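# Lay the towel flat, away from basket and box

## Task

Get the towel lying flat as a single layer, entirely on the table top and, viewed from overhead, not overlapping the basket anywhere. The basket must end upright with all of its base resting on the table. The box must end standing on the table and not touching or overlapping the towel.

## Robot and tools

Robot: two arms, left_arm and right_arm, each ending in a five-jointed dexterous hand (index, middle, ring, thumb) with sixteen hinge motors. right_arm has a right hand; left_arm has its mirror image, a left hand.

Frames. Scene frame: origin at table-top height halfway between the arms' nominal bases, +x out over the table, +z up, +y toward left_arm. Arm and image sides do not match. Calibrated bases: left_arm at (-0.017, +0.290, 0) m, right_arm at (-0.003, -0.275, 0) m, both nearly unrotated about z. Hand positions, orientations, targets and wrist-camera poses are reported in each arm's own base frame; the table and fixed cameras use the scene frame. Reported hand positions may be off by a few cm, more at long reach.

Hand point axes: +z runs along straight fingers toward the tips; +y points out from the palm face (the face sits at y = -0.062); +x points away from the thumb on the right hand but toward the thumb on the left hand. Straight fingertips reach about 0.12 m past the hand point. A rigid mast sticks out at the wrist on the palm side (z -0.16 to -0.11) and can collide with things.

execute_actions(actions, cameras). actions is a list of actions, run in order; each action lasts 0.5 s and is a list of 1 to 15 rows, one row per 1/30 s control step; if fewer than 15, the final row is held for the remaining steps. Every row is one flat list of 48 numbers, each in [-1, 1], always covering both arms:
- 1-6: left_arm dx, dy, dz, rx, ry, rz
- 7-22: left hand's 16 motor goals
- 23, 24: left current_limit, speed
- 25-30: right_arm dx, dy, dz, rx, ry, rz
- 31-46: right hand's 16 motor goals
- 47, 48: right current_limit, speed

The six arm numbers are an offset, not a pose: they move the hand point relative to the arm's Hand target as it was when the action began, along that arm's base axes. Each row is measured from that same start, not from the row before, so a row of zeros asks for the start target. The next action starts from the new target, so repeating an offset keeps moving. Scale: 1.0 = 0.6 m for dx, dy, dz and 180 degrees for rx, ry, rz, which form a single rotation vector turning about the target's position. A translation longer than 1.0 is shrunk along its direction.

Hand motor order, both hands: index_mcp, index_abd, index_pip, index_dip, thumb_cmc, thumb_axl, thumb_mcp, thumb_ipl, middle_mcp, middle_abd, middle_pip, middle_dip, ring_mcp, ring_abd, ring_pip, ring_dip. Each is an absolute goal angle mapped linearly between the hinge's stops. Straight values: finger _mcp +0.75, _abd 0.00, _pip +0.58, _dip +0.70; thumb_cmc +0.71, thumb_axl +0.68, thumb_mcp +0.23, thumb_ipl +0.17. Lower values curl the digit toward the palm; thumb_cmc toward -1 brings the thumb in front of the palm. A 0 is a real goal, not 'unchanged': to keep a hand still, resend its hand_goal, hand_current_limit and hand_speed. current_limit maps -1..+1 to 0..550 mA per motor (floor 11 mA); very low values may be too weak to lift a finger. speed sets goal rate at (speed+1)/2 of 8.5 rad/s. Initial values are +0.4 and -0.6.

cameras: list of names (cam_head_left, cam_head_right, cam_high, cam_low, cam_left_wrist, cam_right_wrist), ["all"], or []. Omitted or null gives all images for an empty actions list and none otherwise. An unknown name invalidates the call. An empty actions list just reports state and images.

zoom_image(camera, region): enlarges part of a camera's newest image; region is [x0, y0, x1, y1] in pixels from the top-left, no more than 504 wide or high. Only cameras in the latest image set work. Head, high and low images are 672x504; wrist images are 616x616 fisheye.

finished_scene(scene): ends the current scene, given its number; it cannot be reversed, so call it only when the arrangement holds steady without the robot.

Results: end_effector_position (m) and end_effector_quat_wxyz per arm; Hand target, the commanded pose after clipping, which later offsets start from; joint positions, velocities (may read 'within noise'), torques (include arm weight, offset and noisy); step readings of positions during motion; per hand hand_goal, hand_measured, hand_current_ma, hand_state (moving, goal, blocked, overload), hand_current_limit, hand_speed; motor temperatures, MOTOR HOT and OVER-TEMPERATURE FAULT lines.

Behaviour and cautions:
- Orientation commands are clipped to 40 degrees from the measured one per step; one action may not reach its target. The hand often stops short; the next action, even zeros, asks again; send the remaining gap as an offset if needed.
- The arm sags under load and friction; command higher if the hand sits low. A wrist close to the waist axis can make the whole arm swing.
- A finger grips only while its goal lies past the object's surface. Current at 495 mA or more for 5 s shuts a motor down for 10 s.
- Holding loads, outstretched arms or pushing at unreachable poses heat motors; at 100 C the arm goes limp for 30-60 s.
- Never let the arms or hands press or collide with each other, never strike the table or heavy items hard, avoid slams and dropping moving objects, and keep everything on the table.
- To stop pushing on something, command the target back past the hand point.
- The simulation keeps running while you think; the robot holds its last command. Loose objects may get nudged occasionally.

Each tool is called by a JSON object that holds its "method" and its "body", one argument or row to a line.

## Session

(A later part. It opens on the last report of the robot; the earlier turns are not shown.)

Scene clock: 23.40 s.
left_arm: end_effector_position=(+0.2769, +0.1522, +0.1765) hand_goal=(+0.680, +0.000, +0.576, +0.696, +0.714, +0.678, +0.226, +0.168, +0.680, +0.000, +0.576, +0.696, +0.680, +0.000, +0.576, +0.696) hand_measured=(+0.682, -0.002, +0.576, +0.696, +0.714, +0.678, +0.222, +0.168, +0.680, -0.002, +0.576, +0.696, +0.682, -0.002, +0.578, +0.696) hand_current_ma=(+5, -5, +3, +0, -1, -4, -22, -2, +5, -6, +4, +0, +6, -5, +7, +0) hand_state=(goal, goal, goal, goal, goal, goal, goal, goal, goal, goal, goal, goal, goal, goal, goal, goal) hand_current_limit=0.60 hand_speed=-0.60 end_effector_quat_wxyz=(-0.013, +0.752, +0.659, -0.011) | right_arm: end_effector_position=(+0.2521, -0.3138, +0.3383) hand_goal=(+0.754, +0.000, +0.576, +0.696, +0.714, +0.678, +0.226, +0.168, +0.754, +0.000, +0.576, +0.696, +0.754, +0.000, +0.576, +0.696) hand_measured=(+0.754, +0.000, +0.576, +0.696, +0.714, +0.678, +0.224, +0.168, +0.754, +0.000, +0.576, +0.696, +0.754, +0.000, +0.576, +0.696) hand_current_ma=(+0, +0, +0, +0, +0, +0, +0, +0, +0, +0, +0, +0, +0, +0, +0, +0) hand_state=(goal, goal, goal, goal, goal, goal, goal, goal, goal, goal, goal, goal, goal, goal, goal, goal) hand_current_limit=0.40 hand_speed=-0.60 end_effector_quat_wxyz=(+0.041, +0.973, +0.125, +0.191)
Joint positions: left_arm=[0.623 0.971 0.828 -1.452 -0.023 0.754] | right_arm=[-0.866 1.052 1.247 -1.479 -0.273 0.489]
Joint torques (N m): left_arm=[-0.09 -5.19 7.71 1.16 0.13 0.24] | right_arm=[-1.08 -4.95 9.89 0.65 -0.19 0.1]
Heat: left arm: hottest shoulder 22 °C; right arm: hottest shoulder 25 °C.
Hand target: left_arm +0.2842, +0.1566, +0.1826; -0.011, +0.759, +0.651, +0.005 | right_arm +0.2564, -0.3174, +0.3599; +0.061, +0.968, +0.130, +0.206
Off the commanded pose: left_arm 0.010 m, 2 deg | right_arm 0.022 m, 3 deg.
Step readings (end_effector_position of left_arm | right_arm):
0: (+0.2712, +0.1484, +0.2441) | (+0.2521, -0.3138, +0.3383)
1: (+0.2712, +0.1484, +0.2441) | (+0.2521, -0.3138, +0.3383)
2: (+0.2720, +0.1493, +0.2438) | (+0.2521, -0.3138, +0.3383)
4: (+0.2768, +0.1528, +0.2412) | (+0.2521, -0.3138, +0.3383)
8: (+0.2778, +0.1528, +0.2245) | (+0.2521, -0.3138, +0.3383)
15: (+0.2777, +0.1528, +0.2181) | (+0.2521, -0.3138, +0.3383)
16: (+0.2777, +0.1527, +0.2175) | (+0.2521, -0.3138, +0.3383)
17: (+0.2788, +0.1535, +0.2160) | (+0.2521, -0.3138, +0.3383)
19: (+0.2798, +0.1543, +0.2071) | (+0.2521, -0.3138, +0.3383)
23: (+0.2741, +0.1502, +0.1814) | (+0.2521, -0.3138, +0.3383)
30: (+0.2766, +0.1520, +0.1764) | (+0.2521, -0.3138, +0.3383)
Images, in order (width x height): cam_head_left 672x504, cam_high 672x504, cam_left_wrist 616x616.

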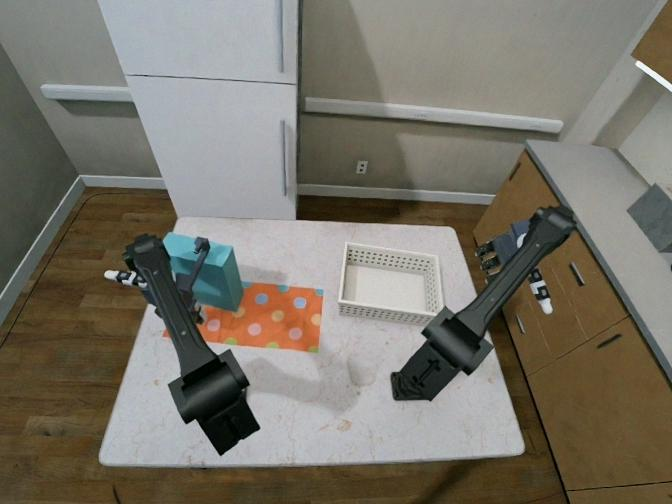

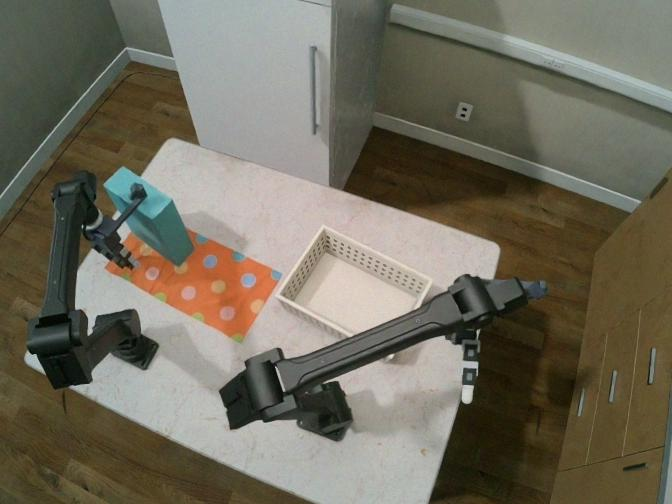

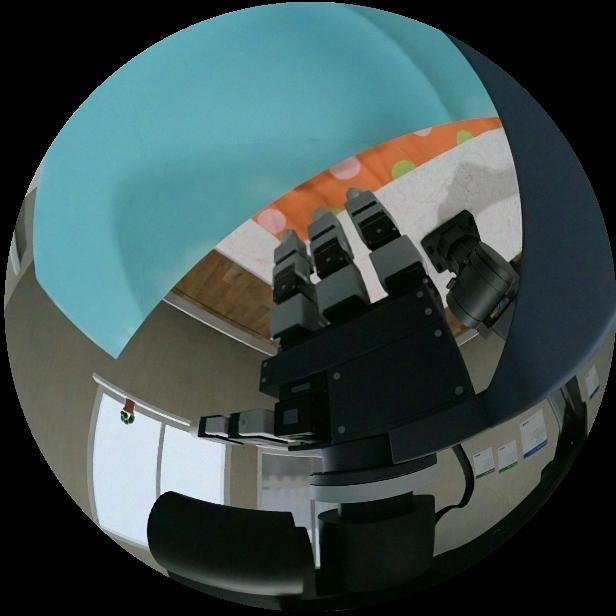

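{"method": "execute_actions", "body": {
  "actions": [
    [[0.05,0,-0.015,0,0,0,0.68,0,0.576,0.696,0.714,0.678,0.226,0.168,0.68,0,0.576,0.696,0.68,0,0.576,0.696,0.6,-0.6,0,0,0,0,0,0,0.754,0,0.576,0.696,0.714,0.678,0.226,0.168,0.754,0,0.576,0.696,0.754,0,0.576,0.696,0.4,-0.6]],
    [[0.05,0,0,0,0,0,0.68,0,0.576,0.696,0.714,0.678,0.226,0.168,0.68,0,0.576,0.696,0.68,0,0.576,0.696,0.6,-0.6,0,0,0,0,0,0,0.754,0,0.576,0.696,0.714,0.678,0.226,0.168,0.754,0,0.576,0.696,0.754,0,0.576,0.696,0.4,-0.6]],
    [[0.04,0,0,0,0,0,0.68,0,0.576,0.696,0.714,0.678,0.226,0.168,0.68,0,0.576,0.696,0.68,0,0.576,0.696,0.6,-0.6,0,0,0,0,0,0,0.754,0,0.576,0.696,0.714,0.678,0.226,0.168,0.754,0,0.576,0.696,0.754,0,0.576,0.696,0.4,-0.6]]
  ],
  "cameras": ["cam_head_left","cam_low"]
}}

Scene clock: 25.67 s.
left_arm: end_effector_position=(+0.3462, +0.1485, +0.1530) hand_goal=(+0.680, +0.000, +0.576, +0.696, +0.714, +0.678, +0.226, +0.168, +0.680, +0.000, +0.576, +0.696, +0.680, +0.000, +0.576, +0.696) hand_measured=(+0.680, -0.002, +0.576, +0.696, +0.714, +0.678, +0.222, +0.168, +0.680, -0.002, +0.576, +0.696, +0.680, -0.002, +0.578, +0.696) hand_current_ma=(+4, -5, +3, +0, +0, -4, -22, -2, +3, -6, +4, +0, +4, -5, +7, +0) hand_state=(goal, goal, goal, goal, goal, goal, goal, goal, goal, goal, goal, goal, goal, goal, goal, goal) hand_current_limit=0.60 hand_speed=-0.60 end_effector_quat_wxyz=(-0.015, +0.763, +0.646, -0.026) | right_arm: end_effector_position=(+0.2521, -0.3138, +0.3383) hand_goal=(+0.754, +0.000, +0.576, +0.696, +0.714, +0.678, +0.226, +0.168, +0.754, +0.000, +0.576, +0.696, +0.754, +0.000, +0.576, +0.696) hand_measured=(+0.754, +0.000, +0.576, +0.696, +0.714, +0.678, +0.224, +0.168, +0.754, +0.000, +0.576, +0.696, +0.754, +0.000, +0.576, +0.696) hand_current_ma=(+0, +0, +0, +0, +0, +0, +0, +0, +0, +0, +0, +0, +0, +0, +0, +0) hand_state=(goal, goal, goal, goal, goal, goal, goal, goal, goal, goal, goal, goal, goal, goal, goal, goal) hand_current_limit=0.40 hand_speed=-0.60 end_effector_quat_wxyz=(+0.041, +0.973, +0.125, +0.191)
Joint positions: left_arm=[0.487 1.18 0.912 -1.361 -0.018 0.651] | right_arm=[-0.866 1.052 1.247 -1.479 -0.273 0.489]
Joint torques (N m): left_arm=[-1.38 -8.18 10.18 0.94 -0.04 -0.21] | right_arm=[-0.67 -4.54 10.02 0.77 -0.2 0.13]
Heat: left arm: hottest shoulder 22 °C; right arm: hottest shoulder 25 °C.
Hand target: left_arm +0.3682, +0.1566, +0.1736; -0.011, +0.759, +0.651, +0.005 | right_arm +0.2564, -0.3174, +0.3599; +0.061, +0.968, +0.130, +0.206
Off the commanded pose: left_arm 0.031 m, 4 deg | right_arm 0.022 m, 3 deg.
Step readings (end_effector_position of left_arm | right_arm):
0: (+0.2769, +0.1522, +0.1765) | (+0.2521, -0.3138, +0.3383)
1: (+0.2769, +0.1522, +0.1765) | (+0.2521, -0.3138, +0.3383)
2: (+0.2776, +0.1527, +0.1759) | (+0.2521, -0.3138, +0.3383)
4: (+0.2818, +0.1540, +0.1731) | (+0.2521, -0.3138, +0.3383)
8: (+0.2925, +0.1505, +0.1615) | (+0.2521, -0.3138, +0.3383)
15: (+0.2975, +0.1479, +0.1558) | (+0.2521, -0.3138, +0.3383)
16: (+0.2975, +0.1479, +0.1558) | (+0.2521, -0.3138, +0.3383)
17: (+0.2980, +0.1481, +0.1554) | (+0.2521, -0.3138, +0.3383)
19: (+0.3016, +0.1491, +0.1547) | (+0.2521, -0.3138, +0.3383)
23: (+0.3166, +0.1459, +0.1534) | (+0.2521, -0.3138, +0.3383)
30: (+0.3229, +0.1446, +0.1513) | (+0.2521, -0.3138, +0.3383)
31: (+0.3229, +0.1448, +0.1513) | (+0.2521, -0.3138, +0.3383)
32: (+0.3238, +0.1456, +0.1521) | (+0.2521, -0.3138, +0.3383)
34: (+0.3275, +0.1478, +0.1530) | (+0.2521, -0.3138, +0.3383)
38: (+0.3417, +0.1490, +0.1547) | (+0.2521, -0.3138, +0.3383)
45: (+0.3462, +0.1482, +0.1530) | (+0.2521, -0.3138, +0.3383)
Images, in order (width x height): cam_head_left 672x504, cam_low 672x504.

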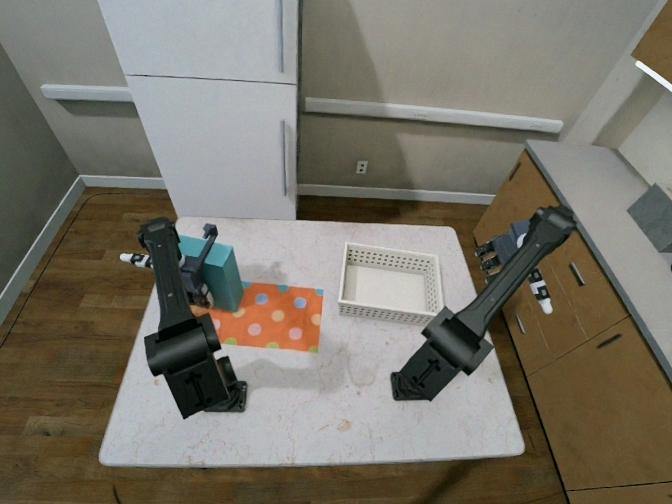

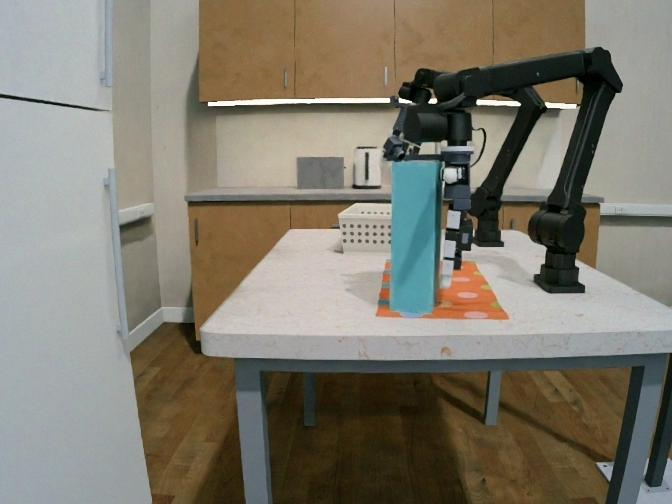

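{"method": "execute_actions", "body": {
  "actions": [
    [[0.04,0,0.015,0,0,0,0.68,0,0.576,0.696,0.714,0.678,0.226,0.168,0.68,0,0.576,0.696,0.68,0,0.576,0.696,0.6,-0.6,0,0,0,0,0,0,0.754,0,0.576,0.696,0.714,0.678,0.226,0.168,0.754,0,0.576,0.696,0.754,0,0.576,0.696,0.4,-0.6]],
    [[0.04,-0.005,0.01,0,0,0,0.68,0,0.576,0.696,0.714,0.678,0.226,0.168,0.68,0,0.576,0.696,0.68,0,0.576,0.696,0.6,-0.6,0,0,0,0,0,0,0.754,0,0.576,0.696,0.714,0.678,0.226,0.168,0.754,0,0.576,0.696,0.754,0,0.576,0.696,0.4,-0.6]],
    [[0.04,-0.005,0,0,0,0,0.68,0,0.576,0.696,0.714,0.678,0.226,0.168,0.68,0,0.576,0.696,0.68,0,0.576,0.696,0.6,-0.6,0,0,0,0,0,0,0.754,0,0.576,0.696,0.714,0.678,0.226,0.168,0.754,0,0.576,0.696,0.754,0,0.576,0.696,0.4,-0.6]]
  ],
  "cameras": ["cam_head_left","cam_low","cam_high"]
}}

Scene clock: 28.03 s.
left_arm: end_effector_position=(+0.3902, +0.1495, +0.1640) hand_goal=(+0.680, +0.000, +0.576, +0.696, +0.714, +0.678, +0.226, +0.168, +0.680, +0.000, +0.576, +0.696, +0.680, +0.000, +0.576, +0.696) hand_measured=(+0.740, -0.004, +0.606, +0.708, +0.714, +0.678, +0.222, +0.168, +0.746, -0.008, +0.612, +0.712, +0.758, -0.012, +0.612, +0.710) hand_current_ma=(+322, -17, +148, +63, +4, -4, -22, -2, +348, -36, +179, +79, +413, -50, +180, +74) hand_state=(blocked, goal, blocked, goal, goal, goal, goal, goal, blocked, goal, blocked, goal, blocked, goal, blocked, goal) hand_current_limit=0.60 hand_speed=-0.60 end_effector_quat_wxyz=(-0.040, +0.759, +0.648, -0.043) | right_arm: end_effector_position=(+0.2521, -0.3138, +0.3383) hand_goal=(+0.754, +0.000, +0.576, +0.696, +0.714, +0.678, +0.226, +0.168, +0.754, +0.000, +0.576, +0.696, +0.754, +0.000, +0.576, +0.696) hand_measured=(+0.754, +0.000, +0.576, +0.696, +0.714, +0.678, +0.224, +0.168, +0.754, +0.000, +0.576, +0.696, +0.754, +0.000, +0.576, +0.696) hand_current_ma=(+0, +0, +0, +0, +0, +0, +0, +0, +0, +0, +0, +0, +0, +0, +0, +0) hand_state=(goal, goal, goal, goal, goal, goal, goal, goal, goal, goal, goal, goal, goal, goal, goal, goal) hand_current_limit=0.40 hand_speed=-0.60 end_effector_quat_wxyz=(+0.041, +0.973, +0.125, +0.191)
Joint positions: left_arm=[0.409 1.31 1.062 -1.429 -0.051 0.564] | right_arm=[-0.866 1.052 1.247 -1.479 -0.273 0.489]
Joint torques (N m): left_arm=[-2.96 -8.35 11.93 2.54 0.92 -0.38] | right_arm=[-0.32 -5.19 9.94 0.76 -0.21 0.1]
Heat: left arm: hottest shoulder 22 °C; right arm: hottest shoulder 25 °C.
Hand target: left_arm +0.4402, +0.1506, +0.1886; -0.011, +0.759, +0.651, +0.005 | right_arm +0.2564, -0.3174, +0.3599; +0.061, +0.968, +0.130, +0.206
Off the commanded pose: left_arm 0.056 m, 6 deg | right_arm 0.022 m, 3 deg.
Step readings (end_effector_position of left_arm | right_arm):
0: (+0.3462, +0.1486, +0.1530) | (+0.2521, -0.3138, +0.3383)
1: (+0.3462, +0.1486, +0.1530) | (+0.2521, -0.3138, +0.3383)
2: (+0.3474, +0.1488, +0.1537) | (+0.2521, -0.3138, +0.3383)
4: (+0.3525, +0.1503, +0.1558) | (+0.2521, -0.3138, +0.3383)
8: (+0.3622, +0.1524, +0.1590) | (+0.2521, -0.3138, +0.3383)
15: (+0.3625, +0.1526, +0.1584) | (+0.2521, -0.3138, +0.3383)
16: (+0.3630, +0.1528, +0.1591) | (+0.2521, -0.3138, +0.3383)
17: (+0.3639, +0.1529, +0.1592) | (+0.2521, -0.3138, +0.3383)
19: (+0.3671, +0.1525, +0.1599) | (+0.2521, -0.3138, +0.3383)
23: (+0.3746, +0.1510, +0.1608) | (+0.2521, -0.3138, +0.3383)
30: (+0.3764, +0.1504, +0.1614) | (+0.2521, -0.3138, +0.3383)
31: (+0.3768, +0.1507, +0.1620) | (+0.2521, -0.3138, +0.3383)
32: (+0.3770, +0.1509, +0.1614) | (+0.2521, -0.3138, +0.3383)
34: (+0.3800, +0.1504, +0.1621) | (+0.2521, -0.3138, +0.3383)
38: (+0.3880, +0.1492, +0.1635) | (+0.2521, -0.3138, +0.3383)
45: (+0.3897, +0.1491, +0.1640) | (+0.2521, -0.3138, +0.3383)
Images, in order (width x height): cam_head_left 672x504, cam_high 672x504, cam_low 672x504.

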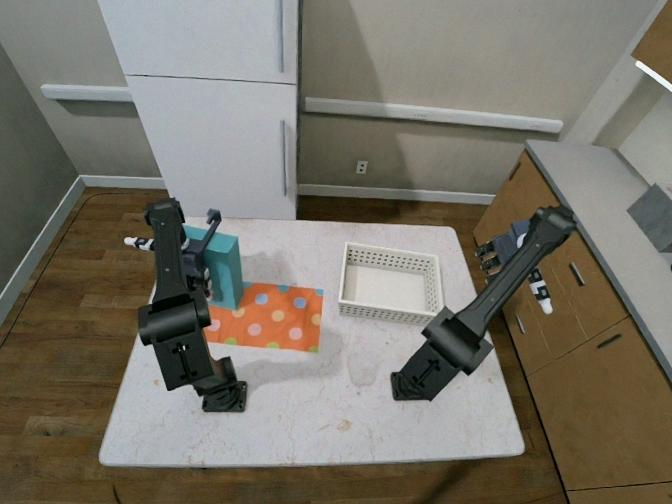

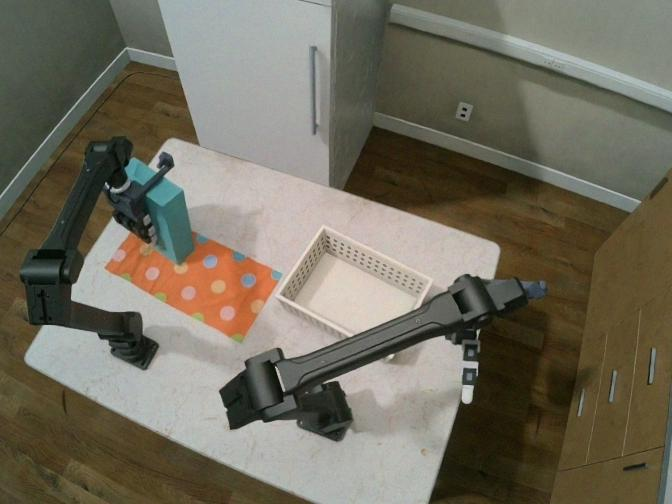

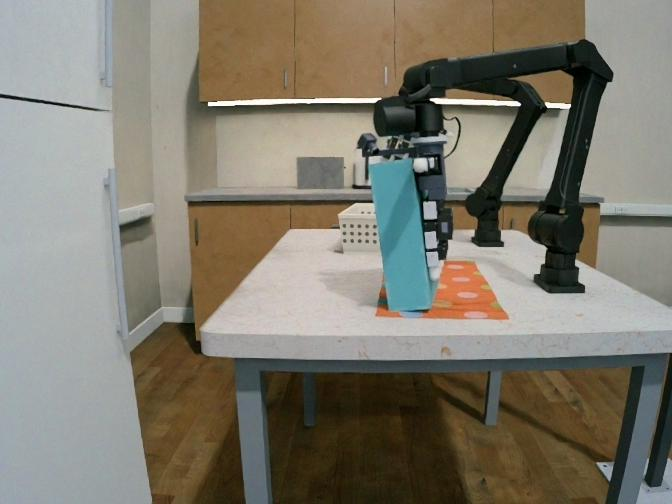

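{"method": "execute_actions", "body": {
  "actions": [
    [[-0.03,0,0,0,0,0,0.70,0,0.576,0.696,0.714,0.678,0.226,0.168,0.70,0,0.576,0.696,0.70,0,0.576,0.696,0.6,-0.8,0,0,0,0,0,0,0.754,0,0.576,0.696,0.714,0.678,0.226,0.168,0.754,0,0.576,0.696,0.754,0,0.576,0.696,0.4,-0.6]],
    [[-0.025,0,0,0,0,0,0.72,0,0.576,0.696,0.714,0.678,0.226,0.168,0.72,0,0.576,0.696,0.72,0,0.576,0.696,0.6,-0.8,0,0,0,0,0,0,0.754,0,0.576,0.696,0.714,0.678,0.226,0.168,0.754,0,0.576,0.696,0.754,0,0.576,0.696,0.4,-0.6]],
    [[-0.025,0,0,0,0,0,0.74,0,0.576,0.696,0.714,0.678,0.226,0.168,0.74,0,0.576,0.696,0.74,0,0.576,0.696,0.6,-0.8,0,0,0,0,0,0,0.754,0,0.576,0.696,0.714,0.678,0.226,0.168,0.754,0,0.576,0.696,0.754,0,0.576,0.696,0.4,-0.6]],
    [[-0.025,0,0,0,0,0,0.754,0,0.576,0.696,0.714,0.678,0.226,0.168,0.754,0,0.576,0.696,0.754,0,0.576,0.696,0.6,-0.8,0,0,0,0,0,0,0.754,0,0.576,0.696,0.714,0.678,0.226,0.168,0.754,0,0.576,0.696,0.754,0,0.576,0.696,0.4,-0.6]]
  ],
  "cameras": ["cam_low"]
}}

Scene clock: 31.30 s.
left_arm: end_effector_position=(+0.3662, +0.1484, +0.1773) hand_goal=(+0.754, +0.000, +0.576, +0.696, +0.714, +0.678, +0.226, +0.168, +0.754, +0.000, +0.576, +0.696, +0.754, +0.000, +0.576, +0.696) hand_measured=(+0.748, +0.002, +0.578, +0.698, +0.714, +0.678, +0.222, +0.168, +0.754, +0.000, +0.578, +0.698, +0.756, +0.000, +0.578, +0.698) hand_current_ma=(-27, +7, +10, +13, +4, -4, -22, -2, +3, +4, +10, +14, +5, +4, +10, +12) hand_state=(goal, goal, goal, goal, goal, goal, goal, goal, goal, goal, goal, goal, goal, goal, goal, goal) hand_current_limit=0.60 hand_speed=-0.80 end_effector_quat_wxyz=(-0.025, +0.757, +0.652, -0.017) | right_arm: end_effector_position=(+0.2521, -0.3138, +0.3383) hand_goal=(+0.754, +0.000, +0.576, +0.696, +0.714, +0.678, +0.226, +0.168, +0.754, +0.000, +0.576, +0.696, +0.754, +0.000, +0.576, +0.696) hand_measured=(+0.754, +0.000, +0.576, +0.696, +0.714, +0.678, +0.224, +0.168, +0.754, +0.000, +0.576, +0.696, +0.754, +0.000, +0.576, +0.696) hand_current_ma=(+0, +0, +0, +0, +0, +0, +0, +0, +0, +0, +0, +0, +0, +0, +0, +0) hand_state=(goal, goal, goal, goal, goal, goal, goal, goal, goal, goal, goal, goal, goal, goal, goal, goal) hand_current_limit=0.40 hand_speed=-0.60 end_effector_quat_wxyz=(+0.041, +0.973, +0.125, +0.191)
Joint positions: left_arm=[0.441 1.203 0.995 -1.409 -0.038 0.588] | right_arm=[-0.866 1.052 1.247 -1.479 -0.273 0.489]
Joint torques (N m): left_arm=[-0.32 -9.93 7.75 1.31 0.36 0.12] | right_arm=[-0.5 -4.95 9.76 0.65 -0.17 0.12]
Motor temperatures (°C): left_arm=[21 22 23 19 16 20] | right_arm=[17 25 25 21 18 20]
Heat: left arm: hottest elbow 23 °C; right arm: hottest shoulder 25 °C.
Hand target: left_arm +0.3772, +0.1506, +0.1886; -0.011, +0.759, +0.651, +0.005 | right_arm +0.2564, -0.3174, +0.3599; +0.061, +0.968, +0.130, +0.206
Off the commanded pose: left_arm 0.016 m, 3 deg | right_arm 0.022 m, 3 deg.
Step readings (end_effector_position of left_arm | right_arm):
0: (+0.3902, +0.1495, +0.1640) | (+0.2521, -0.3138, +0.3383)
1: (+0.3902, +0.1495, +0.1640) | (+0.2521, -0.3138, +0.3383)
2: (+0.3902, +0.1495, +0.1640) | (+0.2521, -0.3138, +0.3383)
4: (+0.3902, +0.1495, +0.1646) | (+0.2521, -0.3138, +0.3383)
8: (+0.3902, +0.1495, +0.1646) | (+0.2521, -0.3138, +0.3383)
15: (+0.3902, +0.1495, +0.1646) | (+0.2521, -0.3138, +0.3383)
16: (+0.3901, +0.1494, +0.1652) | (+0.2521, -0.3138, +0.3383)
17: (+0.3902, +0.1492, +0.1653) | (+0.2521, -0.3138, +0.3383)
19: (+0.3895, +0.1489, +0.1653) | (+0.2521, -0.3138, +0.3383)
23: (+0.3873, +0.1479, +0.1652) | (+0.2521, -0.3138, +0.3383)
30: (+0.3866, +0.1476, +0.1658) | (+0.2521, -0.3138, +0.3383)
31: (+0.3866, +0.1476, +0.1658) | (+0.2521, -0.3138, +0.3383)
32: (+0.3862, +0.1481, +0.1658) | (+0.2521, -0.3138, +0.3383)
34: (+0.3837, +0.1481, +0.1657) | (+0.2521, -0.3138, +0.3383)
38: (+0.3784, +0.1485, +0.1706) | (+0.2521, -0.3138, +0.3383)
45: (+0.3773, +0.1481, +0.1747) | (+0.2521, -0.3138, +0.3383)
46: (+0.3773, +0.1481, +0.1747) | (+0.2521, -0.3138, +0.3383)
47: (+0.3772, +0.1479, +0.1747) | (+0.2521, -0.3138, +0.3383)
49: (+0.3748, +0.1480, +0.1745) | (+0.2521, -0.3138, +0.3383)
53: (+0.3678, +0.1488, +0.1752) | (+0.2521, -0.3138, +0.3383)
60: (+0.3662, +0.1485, +0.1773) | (+0.2521, -0.3138, +0.3383)
Images, in order (width x height): cam_low 672x504.

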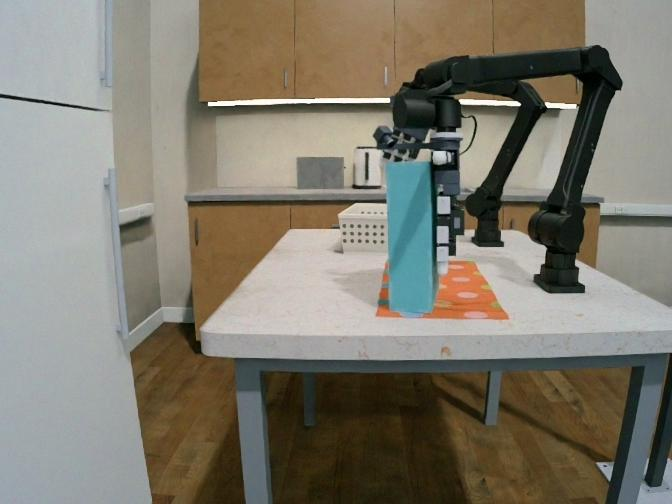

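{"method": "execute_actions", "body": {
  "actions": [
    [[-0.04,0,0,0,0,0,0.754,0,0.576,0.696,0.714,0.678,0.226,0.168,0.754,0,0.576,0.696,0.754,0,0.576,0.696,0.6,-0.8,0,0,0,0,0,0,0.754,0,0.576,0.696,0.714,0.678,0.226,0.168,0.754,0,0.576,0.696,0.754,0,0.576,0.696,0.4,-0.6]],
    [[-0.06,0,0,-0.0103,-0.0733,0,0.754,0,0.576,0.696,0.714,0.678,0.226,0.168,0.754,0,0.576,0.696,0.754,0,0.576,0.696,0.6,-0.8,0,0,0,0,0,0,0.754,0,0.576,0.696,0.714,0.678,0.226,0.168,0.754,0,0.576,0.696,0.754,0,0.576,0.696,0.4,-0.6]],
    [[-0.06,0,0,-0.0103,-0.0733,0,0.754,0,0.576,0.696,0.714,0.678,0.226,0.168,0.754,0,0.576,0.696,0.754,0,0.576,0.696,0.6,-0.8,0,0,0,0,0,0,0.754,0,0.576,0.696,0.714,0.678,0.226,0.168,0.754,0,0.576,0.696,0.754,0,0.576,0.696,0.4,-0.6]],
    [[-0.04,0,0,-0.0103,-0.0733,0,0.754,0,0.576,0.696,0.714,0.678,0.226,0.168,0.754,0,0.576,0.696,0.754,0,0.576,0.696,0.6,-0.8,0,0,0,0,0,0,0.754,0,0.576,0.696,0.714,0.678,0.226,0.168,0.754,0,0.576,0.696,0.754,0,0.576,0.696,0.4,-0.6]]
  ],
  "cameras": ["cam_head_left","cam_high","cam_low"]
}}

Scene clock: 34.77 s.
left_arm: end_effector_position=(+0.2547, +0.1448, +0.1794) hand_goal=(+0.754, +0.000, +0.576, +0.696, +0.714, +0.678, +0.226, +0.168, +0.754, +0.000, +0.576, +0.696, +0.754, +0.000, +0.576, +0.696) hand_measured=(+0.758, +0.002, +0.578, +0.698, +0.720, +0.678, +0.222, +0.168, +0.758, +0.000, +0.578, +0.698, +0.758, +0.000, +0.578, +0.698) hand_current_ma=(+20, +6, +5, +12, +25, -4, -23, -2, +16, +4, +6, +13, +19, +4, +6, +12) hand_state=(goal, goal, goal, goal, goal, goal, goal, goal, goal, goal, goal, goal, goal, goal, goal, goal) hand_current_limit=0.60 hand_speed=-0.80 end_effector_quat_wxyz=(+0.250, +0.706, +0.629, +0.209) | right_arm: end_effector_position=(+0.2521, -0.3138, +0.3383) hand_goal=(+0.754, +0.000, +0.576, +0.696, +0.714, +0.678, +0.226, +0.168, +0.754, +0.000, +0.576, +0.696, +0.754, +0.000, +0.576, +0.696) hand_measured=(+0.754, +0.000, +0.576, +0.696, +0.714, +0.678, +0.224, +0.168, +0.754, +0.000, +0.576, +0.696, +0.754, +0.000, +0.576, +0.696) hand_current_ma=(+0, +0, +0, +0, +0, +0, +0, +0, +0, +0, +0, +0, +0, +0, +0, +0) hand_state=(goal, goal, goal, goal, goal, goal, goal, goal, goal, goal, goal, goal, goal, goal, goal, goal) hand_current_limit=0.40 hand_speed=-0.60 end_effector_quat_wxyz=(+0.041, +0.973, +0.125, +0.191)
Joint positions: left_arm=[1.071 0.695 0.458 -1.068 0.617 1.101] | right_arm=[-0.866 1.052 1.247 -1.479 -0.273 0.489]
Joint torques (N m): left_arm=[-0.09 -1.44 7.97 1.92 1.06 0.3] | right_arm=[-0.5 -4.6 9.91 0.68 -0.2 0.11]
Heat: left arm: hottest elbow 23 °C; right arm: hottest shoulder 25 °C.
Hand target: left_arm +0.2572, +0.1506, +0.1886; +0.246, +0.712, +0.616, +0.231 | right_arm +0.2564, -0.3174, +0.3599; +0.061, +0.968, +0.130, +0.206
Off the commanded pose: left_arm 0.011 m, 3 deg | right_arm 0.022 m, 3 deg.
Step readings (end_effector_position of left_arm | right_arm):
0: (+0.3662, +0.1484, +0.1773) | (+0.2521, -0.3138, +0.3383)
1: (+0.3658, +0.1482, +0.1766) | (+0.2521, -0.3138, +0.3383)
2: (+0.3654, +0.1485, +0.1766) | (+0.2521, -0.3138, +0.3383)
4: (+0.3609, +0.1469, +0.1757) | (+0.2521, -0.3138, +0.3383)
8: (+0.3503, +0.1472, +0.1770) | (+0.2521, -0.3138, +0.3383)
15: (+0.3498, +0.1458, +0.1815) | (+0.2521, -0.3138, +0.3383)
16: (+0.3494, +0.1452, +0.1808) | (+0.2521, -0.3138, +0.3383)
17: (+0.3500, +0.1447, +0.1803) | (+0.2521, -0.3138, +0.3383)
19: (+0.3463, +0.1407, +0.1766) | (+0.2521, -0.3138, +0.3383)
23: (+0.3141, +0.1433, +0.1720) | (+0.2521, -0.3138, +0.3383)
30: (+0.3106, +0.1499, +0.1837) | (+0.2521, -0.3138, +0.3383)
31: (+0.3111, +0.1484, +0.1830) | (+0.2521, -0.3138, +0.3383)
32: (+0.3129, +0.1453, +0.1829) | (+0.2521, -0.3138, +0.3383)
34: (+0.3087, +0.1395, +0.1808) | (+0.2521, -0.3138, +0.3383)
38: (+0.2811, +0.1440, +0.1725) | (+0.2521, -0.3138, +0.3383)
45: (+0.2758, +0.1491, +0.1804) | (+0.2521, -0.3138, +0.3383)
46: (+0.2763, +0.1477, +0.1807) | (+0.2521, -0.3138, +0.3383)
47: (+0.2787, +0.1447, +0.1827) | (+0.2521, -0.3138, +0.3383)
49: (+0.2766, +0.1406, +0.1850) | (+0.2521, -0.3138, +0.3383)
53: (+0.2582, +0.1457, +0.1772) | (+0.2521, -0.3138, +0.3383)
60: (+0.2537, +0.1483, +0.1794) | (+0.2521, -0.3138, +0.3383)
Images, in order (width x height): cam_head_left 672x504, cam_high 672x504, cam_low 672x504.

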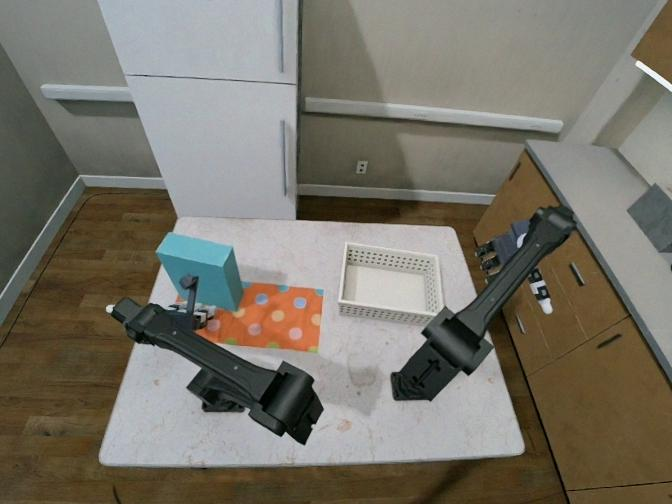

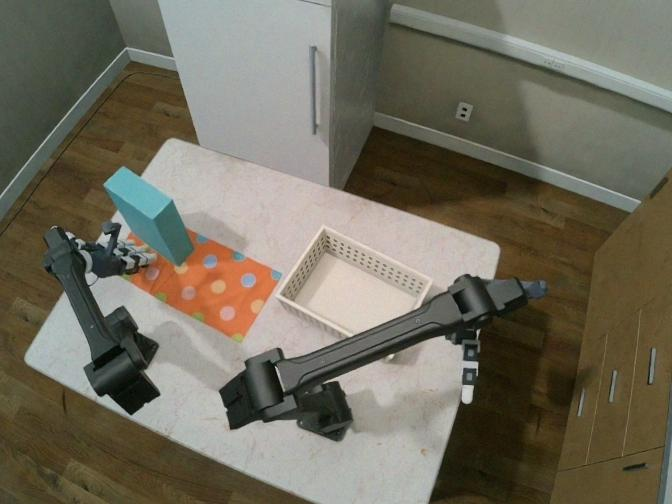

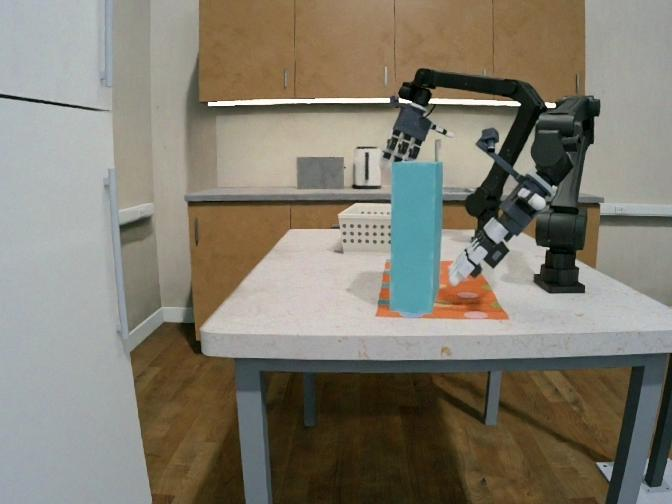

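{"method": "zoom_image", "body": {
  "camera": "cam_head_left",
  "region": [90, 210, 350, 370]
}}

{"method": "zoom_image", "body": {
  "camera": "cam_low",
  "region": [340, 130, 580, 350]
}}

Scaled by 1.938 from the camera's 672x504 image, which has a finer 960x720 frame.

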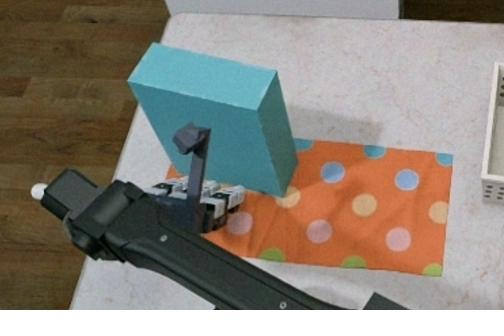

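Scaled by 2.100 from the camera's 672x504 image, which has a finer 960x720 frame.

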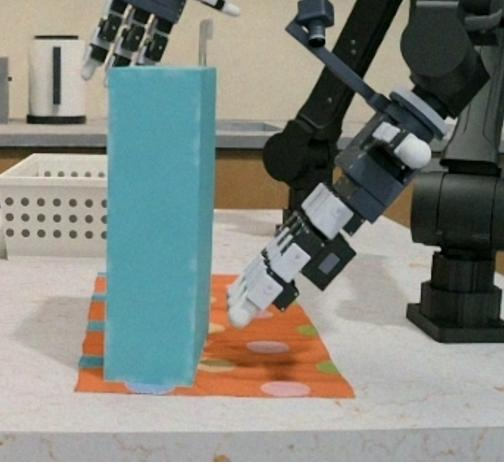

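{"method": "execute_actions", "body": {
  "actions": [
    [[0.03,0.015,-0.015,0,0,0,0.72,0,0.576,0.696,0.714,0.678,0.226,0.168,0.72,0,0.576,0.696,0.72,0,0.576,0.696,0.7,-0.7,0,0,0,0,0,0,0.754,0,0.576,0.696,0.714,0.678,0.226,0.168,0.754,0,0.576,0.696,0.754,0,0.576,0.696,0.4,-0.6]],
    [[0.04,0,0,0,0,0,0.72,0,0.576,0.696,0.714,0.678,0.226,0.168,0.72,0,0.576,0.696,0.72,0,0.576,0.696,0.7,-0.7,0,0,0,0,0,0,0.754,0,0.576,0.696,0.714,0.678,0.226,0.168,0.754,0,0.576,0.696,0.754,0,0.576,0.696,0.4,-0.6]]
  ],
  "cameras": ["cam_head_left","cam_low"]
}}

Scene clock: 37.17 s.
left_arm: end_effector_position=(+0.2813, +0.1557, +0.1702) hand_goal=(+0.720, +0.000, +0.576, +0.696, +0.714, +0.678, +0.226, +0.168, +0.720, +0.000, +0.576, +0.696, +0.720, +0.000, +0.576, +0.696) hand_measured=(+0.734, -0.004, +0.580, +0.698, +0.718, +0.678, +0.222, +0.168, +0.750, -0.008, +0.590, +0.700, +0.768, -0.004, +0.596, +0.702) hand_current_ma=(+75, -19, +23, +12, +24, -4, -23, -2, +156, -34, +67, +16, +254, -17, +99, +28) hand_state=(goal, goal, goal, goal, goal, goal, goal, goal, blocked, goal, goal, goal, blocked, goal, goal, goal) hand_current_limit=0.70 hand_speed=-0.70 end_effector_quat_wxyz=(+0.239, +0.710, +0.626, +0.217) | right_arm: end_effector_position=(+0.2521, -0.3138, +0.3383) hand_goal=(+0.754, +0.000, +0.576, +0.696, +0.714, +0.678, +0.226, +0.168, +0.754, +0.000, +0.576, +0.696, +0.754, +0.000, +0.576, +0.696) hand_measured=(+0.754, +0.000, +0.576, +0.696, +0.714, +0.678, +0.224, +0.168, +0.754, +0.000, +0.576, +0.696, +0.754, +0.000, +0.576, +0.696) hand_current_ma=(+0, +0, +0, +0, +0, +0, +0, +0, +0, +0, +0, +0, +0, +0, +0, +0) hand_state=(goal, goal, goal, goal, goal, goal, goal, goal, goal, goal, goal, goal, goal, goal, goal, goal) hand_current_limit=0.40 hand_speed=-0.60 end_effector_quat_wxyz=(+0.041, +0.973, +0.125, +0.191)
Joint positions: left_arm=[0.967 0.774 0.458 -0.905 0.568 0.989] | right_arm=[-0.866 1.052 1.247 -1.479 -0.273 0.489]
Joint torques (N m): left_arm=[-3.37 -1.03 8.75 3.58 0.94 -0.32] | right_arm=[-0.85 -5.19 9.87 0.72 -0.19 0.12]
Heat: left arm: hottest elbow 23 °C; right arm: hottest shoulder 25 °C.
Hand target: left_arm +0.2992, +0.1596, +0.1796; +0.246, +0.712, +0.616, +0.231 | right_arm +0.2564, -0.3174, +0.3599; +0.061, +0.968, +0.130, +0.206
Off the commanded pose: left_arm 0.021 m, 2 deg | right_arm 0.022 m, 3 deg.
Step readings (end_effector_position of left_arm | right_arm):
0: (+0.2547, +0.1448, +0.1794) | (+0.2521, -0.3138, +0.3383)
1: (+0.2549, +0.1450, +0.1796) | (+0.2521, -0.3138, +0.3383)
2: (+0.2553, +0.1459, +0.1798) | (+0.2521, -0.3138, +0.3383)
4: (+0.2575, +0.1498, +0.1805) | (+0.2521, -0.3138, +0.3383)
8: (+0.2641, +0.1548, +0.1753) | (+0.2521, -0.3138, +0.3383)
15: (+0.2684, +0.1563, +0.1727) | (+0.2521, -0.3138, +0.3383)
16: (+0.2687, +0.1562, +0.1728) | (+0.2521, -0.3138, +0.3383)
17: (+0.2694, +0.1569, +0.1719) | (+0.2521, -0.3138, +0.3383)
19: (+0.2744, +0.1564, +0.1717) | (+0.2521, -0.3138, +0.3383)
23: (+0.2800, +0.1537, +0.1698) | (+0.2521, -0.3138, +0.3383)
30: (+0.2810, +0.1550, +0.1702) | (+0.2521, -0.3138, +0.3383)
Images, in order (width x height): cam_head_left 672x504, cam_low 672x504.

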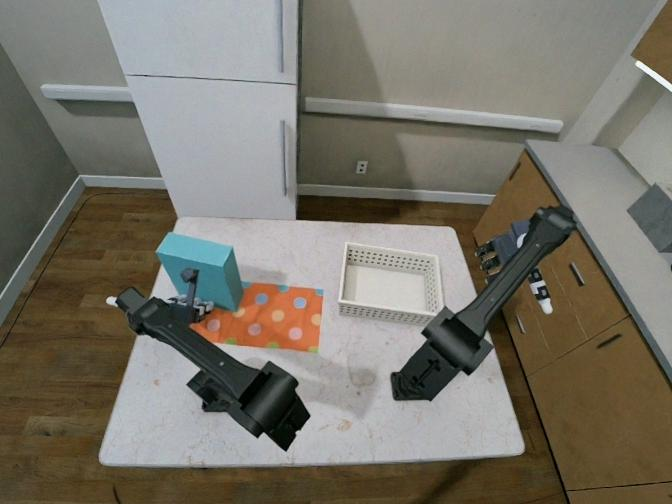

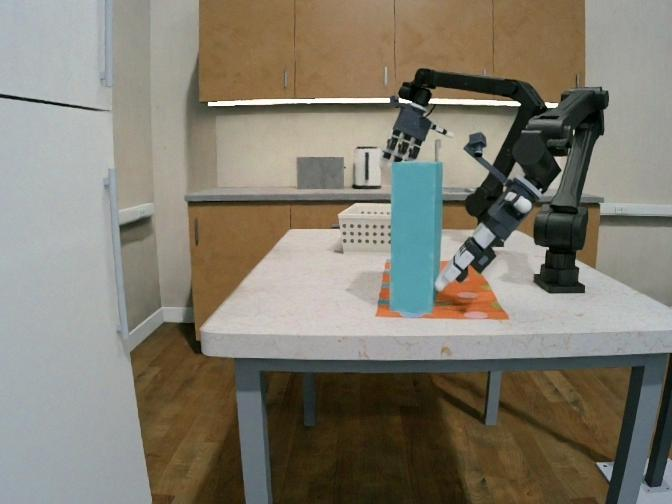

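{"method": "execute_actions", "body": {
  "actions": [
    [[0.035,0,0,0,0,0,0.72,0,0.576,0.696,0.714,0.678,0.226,0.168,0.72,0,0.576,0.696,0.72,0,0.576,0.696,0.7,-0.7,0,0,0,0,0,0,0.754,0,0.576,0.696,0.714,0.678,0.226,0.168,0.754,0,0.576,0.696,0.754,0,0.576,0.696,0.4,-0.6]],
    [[0.035,-0.003,0,0,0,0,0.72,0,0.576,0.696,0.714,0.678,0.226,0.168,0.72,0,0.576,0.696,0.72,0,0.576,0.696,0.7,-0.7,0,0,0,0,0,0,0.754,0,0.576,0.696,0.714,0.678,0.226,0.168,0.754,0,0.576,0.696,0.754,0,0.576,0.696,0.4,-0.6]]
  ],
  "cameras": ["cam_head_left","cam_low"]
}}

Scene clock: 39.07 s.
left_arm: end_effector_position=(+0.3140, +0.1574, +0.1659) hand_goal=(+0.720, +0.000, +0.576, +0.696, +0.714, +0.678, +0.226, +0.168, +0.720, +0.000, +0.576, +0.696, +0.720, +0.000, +0.576, +0.696) hand_measured=(+0.734, +0.000, +0.580, +0.698, +0.718, +0.678, +0.222, +0.168, +0.776, +0.000, +0.606, +0.710, +0.836, +0.012, +0.618, +0.714) hand_current_ma=(+71, -2, +24, +14, +24, -4, -23, -2, +302, -3, +152, +65, +468, +55, +211, +86) hand_state=(goal, goal, goal, goal, goal, goal, goal, goal, blocked, goal, blocked, goal, blocked, goal, blocked, goal) hand_current_limit=0.70 hand_speed=-0.70 end_effector_quat_wxyz=(+0.229, +0.709, +0.632, +0.214) | right_arm: end_effector_position=(+0.2521, -0.3138, +0.3383) hand_goal=(+0.754, +0.000, +0.576, +0.696, +0.714, +0.678, +0.226, +0.168, +0.754, +0.000, +0.576, +0.696, +0.754, +0.000, +0.576, +0.696) hand_measured=(+0.754, +0.000, +0.576, +0.696, +0.714, +0.678, +0.224, +0.168, +0.754, +0.000, +0.576, +0.696, +0.754, +0.000, +0.576, +0.696) hand_current_ma=(+0, +0, +0, +0, +0, +0, +0, +0, +0, +0, +0, +0, +0, +0, +0, +0) hand_state=(goal, goal, goal, goal, goal, goal, goal, goal, goal, goal, goal, goal, goal, goal, goal, goal) hand_current_limit=0.40 hand_speed=-0.60 end_effector_quat_wxyz=(+0.041, +0.973, +0.125, +0.191)
Joint positions: left_arm=[0.827 0.843 0.478 -0.784 0.492 0.835] | right_arm=[-0.866 1.052 1.247 -1.479 -0.273 0.489]
Joint torques (N m): left_arm=[-4.13 -1.08 9.5 4.26 1.23 -0.37] | right_arm=[-0.91 -4.95 9.76 0.7 -0.2 0.13]
Heat: left arm: hottest elbow 23 °C; right arm: hottest shoulder 25 °C.
Hand target: left_arm +0.3412, +0.1578, +0.1796; +0.246, +0.712, +0.616, +0.231 | right_arm +0.2564, -0.3174, +0.3599; +0.061, +0.968, +0.130, +0.206
Off the commanded pose: left_arm 0.030 m, 3 deg | right_arm 0.022 m, 3 deg.
Step readings (end_effector_position of left_arm | right_arm):
0: (+0.2813, +0.1557, +0.1702) | (+0.2521, -0.3138, +0.3383)
1: (+0.2812, +0.1560, +0.1700) | (+0.2521, -0.3138, +0.3383)
2: (+0.2819, +0.1557, +0.1699) | (+0.2521, -0.3138, +0.3383)
4: (+0.2844, +0.1554, +0.1683) | (+0.2521, -0.3138, +0.3383)
8: (+0.2914, +0.1547, +0.1684) | (+0.2521, -0.3138, +0.3383)
15: (+0.2954, +0.1562, +0.1669) | (+0.2521, -0.3138, +0.3383)
16: (+0.2956, +0.1562, +0.1667) | (+0.2521, -0.3138, +0.3383)
17: (+0.2960, +0.1566, +0.1660) | (+0.2521, -0.3138, +0.3383)
19: (+0.2991, +0.1568, +0.1655) | (+0.2521, -0.3138, +0.3383)
23: (+0.3079, +0.1551, +0.1656) | (+0.2521, -0.3138, +0.3383)
30: (+0.3136, +0.1563, +0.1658) | (+0.2521, -0.3138, +0.3383)
Images, in order (width x height): cam_head_left 672x504, cam_low 672x504.

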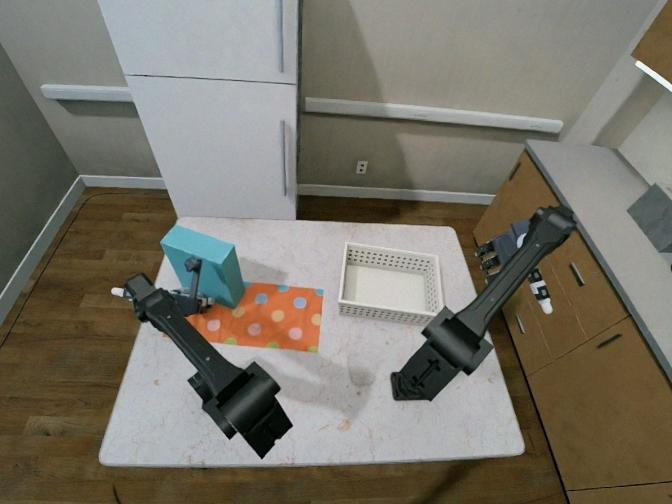

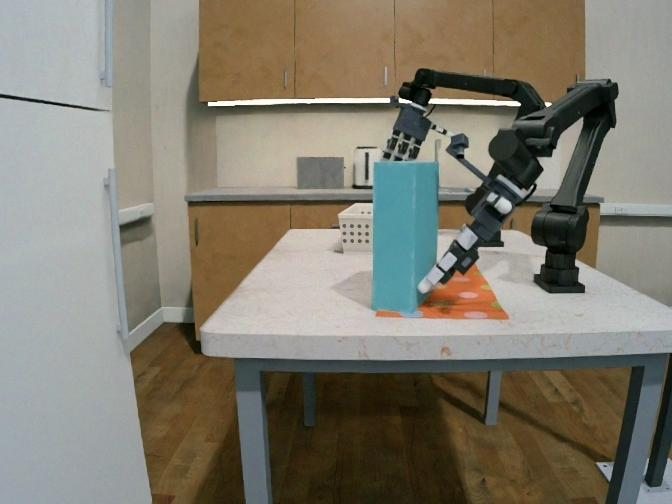

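{"method": "zoom_image", "body": {
  "camera": "cam_head_left",
  "region": [90, 210, 350, 370]
}}

{"method": "zoom_image", "body": {
  "camera": "cam_low",
  "region": [340, 130, 580, 350]
}}

Scaled by 1.938 from the camera's 672x504 image, which has a finer 960x720 frame.

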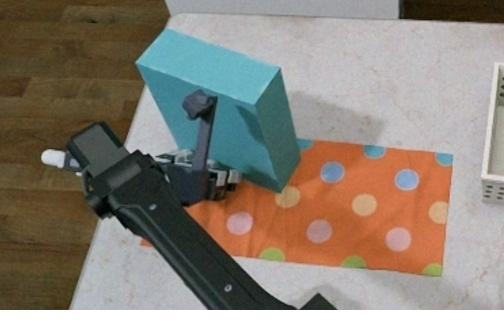

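Scaled by 2.100 from the camera's 672x504 image, which has a finer 960x720 frame.

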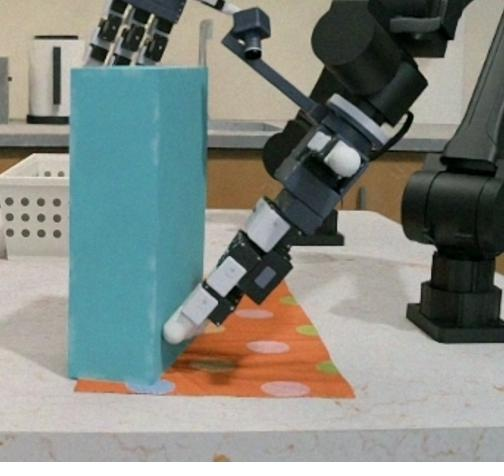

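{"method": "execute_actions", "body": {
  "actions": [
    [[-0.04,0,0,0,0,0,0.72,0,0.576,0.696,0.714,0.678,0.226,0.168,0.72,0,0.576,0.696,0.72,0,0.576,0.696,0.7,-0.7,0,0,0,0,0,0,0.754,0,0.576,0.696,0.714,0.678,0.226,0.168,0.754,0,0.576,0.696,0.754,0,0.576,0.696,0.4,-0.6]],
    [[-0.04,-0.02,0,0,0,0,0.72,0,0.576,0.696,0.714,0.678,0.226,0.168,0.72,0,0.576,0.696,0.72,0,0.576,0.696,0.7,-0.7,0,0,0,0,0,0,0.754,0,0.576,0.696,0.714,0.678,0.226,0.168,0.754,0,0.576,0.696,0.754,0,0.576,0.696,0.4,-0.6]],
    [[-0.02,-0.05,0,0,0,0,0.72,0,0.576,0.696,0.714,0.678,0.226,0.168,0.72,0,0.576,0.696,0.72,0,0.576,0.696,0.7,-0.7,0,0,0,0,0,0,0.754,0,0.576,0.696,0.714,0.678,0.226,0.168,0.754,0,0.576,0.696,0.754,0,0.576,0.696,0.4,-0.6]]
  ],
  "cameras": ["cam_head_left","cam_low","cam_high"]
}}

Scene clock: 42.13 s.
left_arm: end_effector_position=(+0.2789, +0.1200, +0.1768) hand_goal=(+0.720, +0.000, +0.576, +0.696, +0.714, +0.678, +0.226, +0.168, +0.720, +0.000, +0.576, +0.696, +0.720, +0.000, +0.576, +0.696) hand_measured=(+0.732, +0.000, +0.580, +0.698, +0.718, +0.678, +0.222, +0.168, +0.732, +0.002, +0.580, +0.700, +0.750, +0.014, +0.588, +0.704) hand_current_ma=(+65, -2, +22, +14, +24, -4, -23, -2, +61, +11, +23, +16, +155, +59, +62, +35) hand_state=(goal, goal, goal, goal, goal, goal, goal, goal, goal, goal, goal, goal, blocked, goal, goal, goal) hand_current_limit=0.70 hand_speed=-0.70 end_effector_quat_wxyz=(+0.241, +0.712, +0.616, +0.237) | right_arm: end_effector_position=(+0.2521, -0.3138, +0.3383) hand_goal=(+0.754, +0.000, +0.576, +0.696, +0.714, +0.678, +0.226, +0.168, +0.754, +0.000, +0.576, +0.696, +0.754, +0.000, +0.576, +0.696) hand_measured=(+0.754, +0.000, +0.576, +0.696, +0.714, +0.678, +0.224, +0.168, +0.754, +0.000, +0.576, +0.696, +0.754, +0.000, +0.576, +0.696) hand_current_ma=(+0, +0, +0, +0, +0, +0, +0, +0, +0, +0, +0, +0, +0, +0, +0, +0) hand_state=(goal, goal, goal, goal, goal, goal, goal, goal, goal, goal, goal, goal, goal, goal, goal, goal) hand_current_limit=0.40 hand_speed=-0.60 end_effector_quat_wxyz=(+0.041, +0.973, +0.125, +0.191)
Joint positions: left_arm=[0.861 0.603 0.395 -0.91 0.54 0.878] | right_arm=[-0.866 1.052 1.247 -1.479 -0.273 0.489]
Joint torques (N m): left_arm=[-1.67 -1.96 8.2 0.58 0.52 -0.21] | right_arm=[-0.62 -5.3 9.87 0.62 -0.18 0.12]
Heat: left arm: hottest elbow 23 °C; right arm: hottest elbow 26 °C.
Hand target: left_arm +0.2812, +0.1158, +0.1796; +0.246, +0.712, +0.616, +0.231 | right_arm +0.2564, -0.3174, +0.3599; +0.061, +0.968, +0.130, +0.206
Off the commanded pose: left_arm 0.006 m, 1 deg | right_arm 0.022 m, 3 deg.
Step readings (end_effector_position of left_arm | right_arm):
0: (+0.3140, +0.1574, +0.1659) | (+0.2521, -0.3138, +0.3383)
1: (+0.3140, +0.1574, +0.1659) | (+0.2521, -0.3138, +0.3383)
2: (+0.3140, +0.1574, +0.1659) | (+0.2521, -0.3138, +0.3383)
4: (+0.3135, +0.1583, +0.1663) | (+0.2521, -0.3138, +0.3383)
8: (+0.3118, +0.1593, +0.1658) | (+0.2521, -0.3138, +0.3383)
15: (+0.3117, +0.1589, +0.1664) | (+0.2521, -0.3138, +0.3383)
16: (+0.3117, +0.1589, +0.1664) | (+0.2521, -0.3138, +0.3383)
17: (+0.3108, +0.1585, +0.1658) | (+0.2521, -0.3138, +0.3383)
19: (+0.3067, +0.1569, +0.1656) | (+0.2521, -0.3138, +0.3383)
23: (+0.2974, +0.1524, +0.1679) | (+0.2521, -0.3138, +0.3383)
30: (+0.2932, +0.1495, +0.1712) | (+0.2521, -0.3138, +0.3383)
31: (+0.2929, +0.1487, +0.1704) | (+0.2521, -0.3138, +0.3383)
32: (+0.2925, +0.1481, +0.1702) | (+0.2521, -0.3138, +0.3383)
34: (+0.2892, +0.1428, +0.1705) | (+0.2521, -0.3138, +0.3383)
38: (+0.2827, +0.1266, +0.1727) | (+0.2521, -0.3138, +0.3383)
45: (+0.2794, +0.1200, +0.1777) | (+0.2521, -0.3138, +0.3383)
Images, in order (width x height): cam_head_left 672x504, cam_high 672x504, cam_low 672x504.

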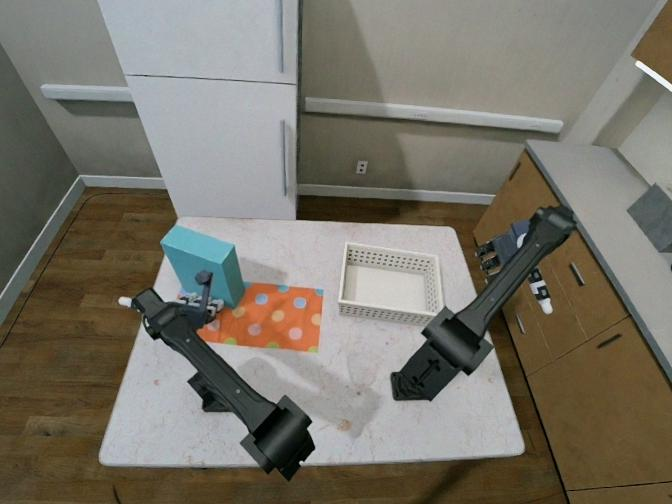

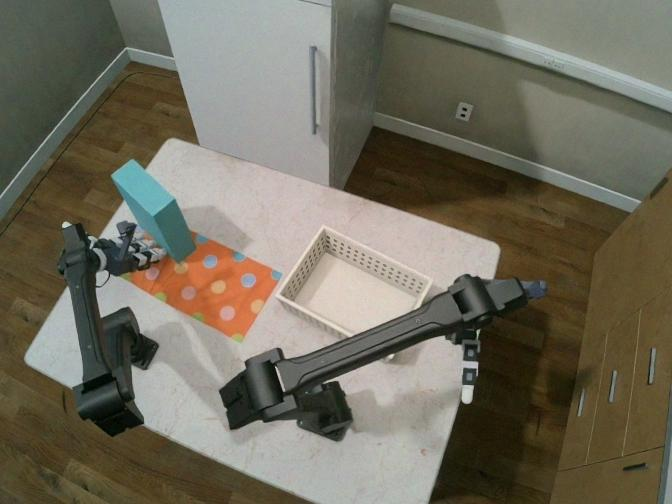

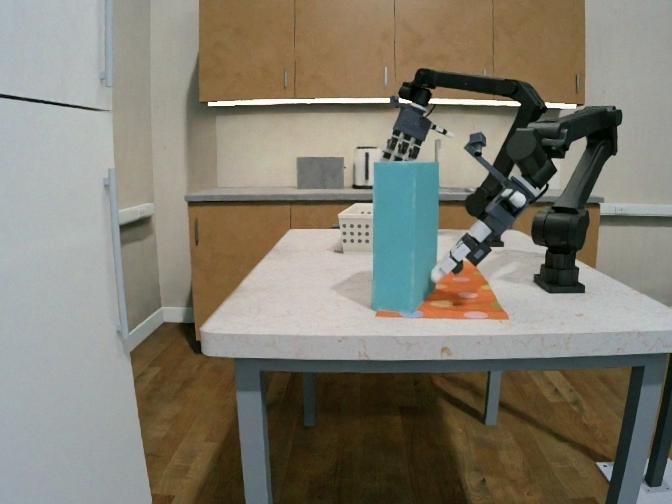

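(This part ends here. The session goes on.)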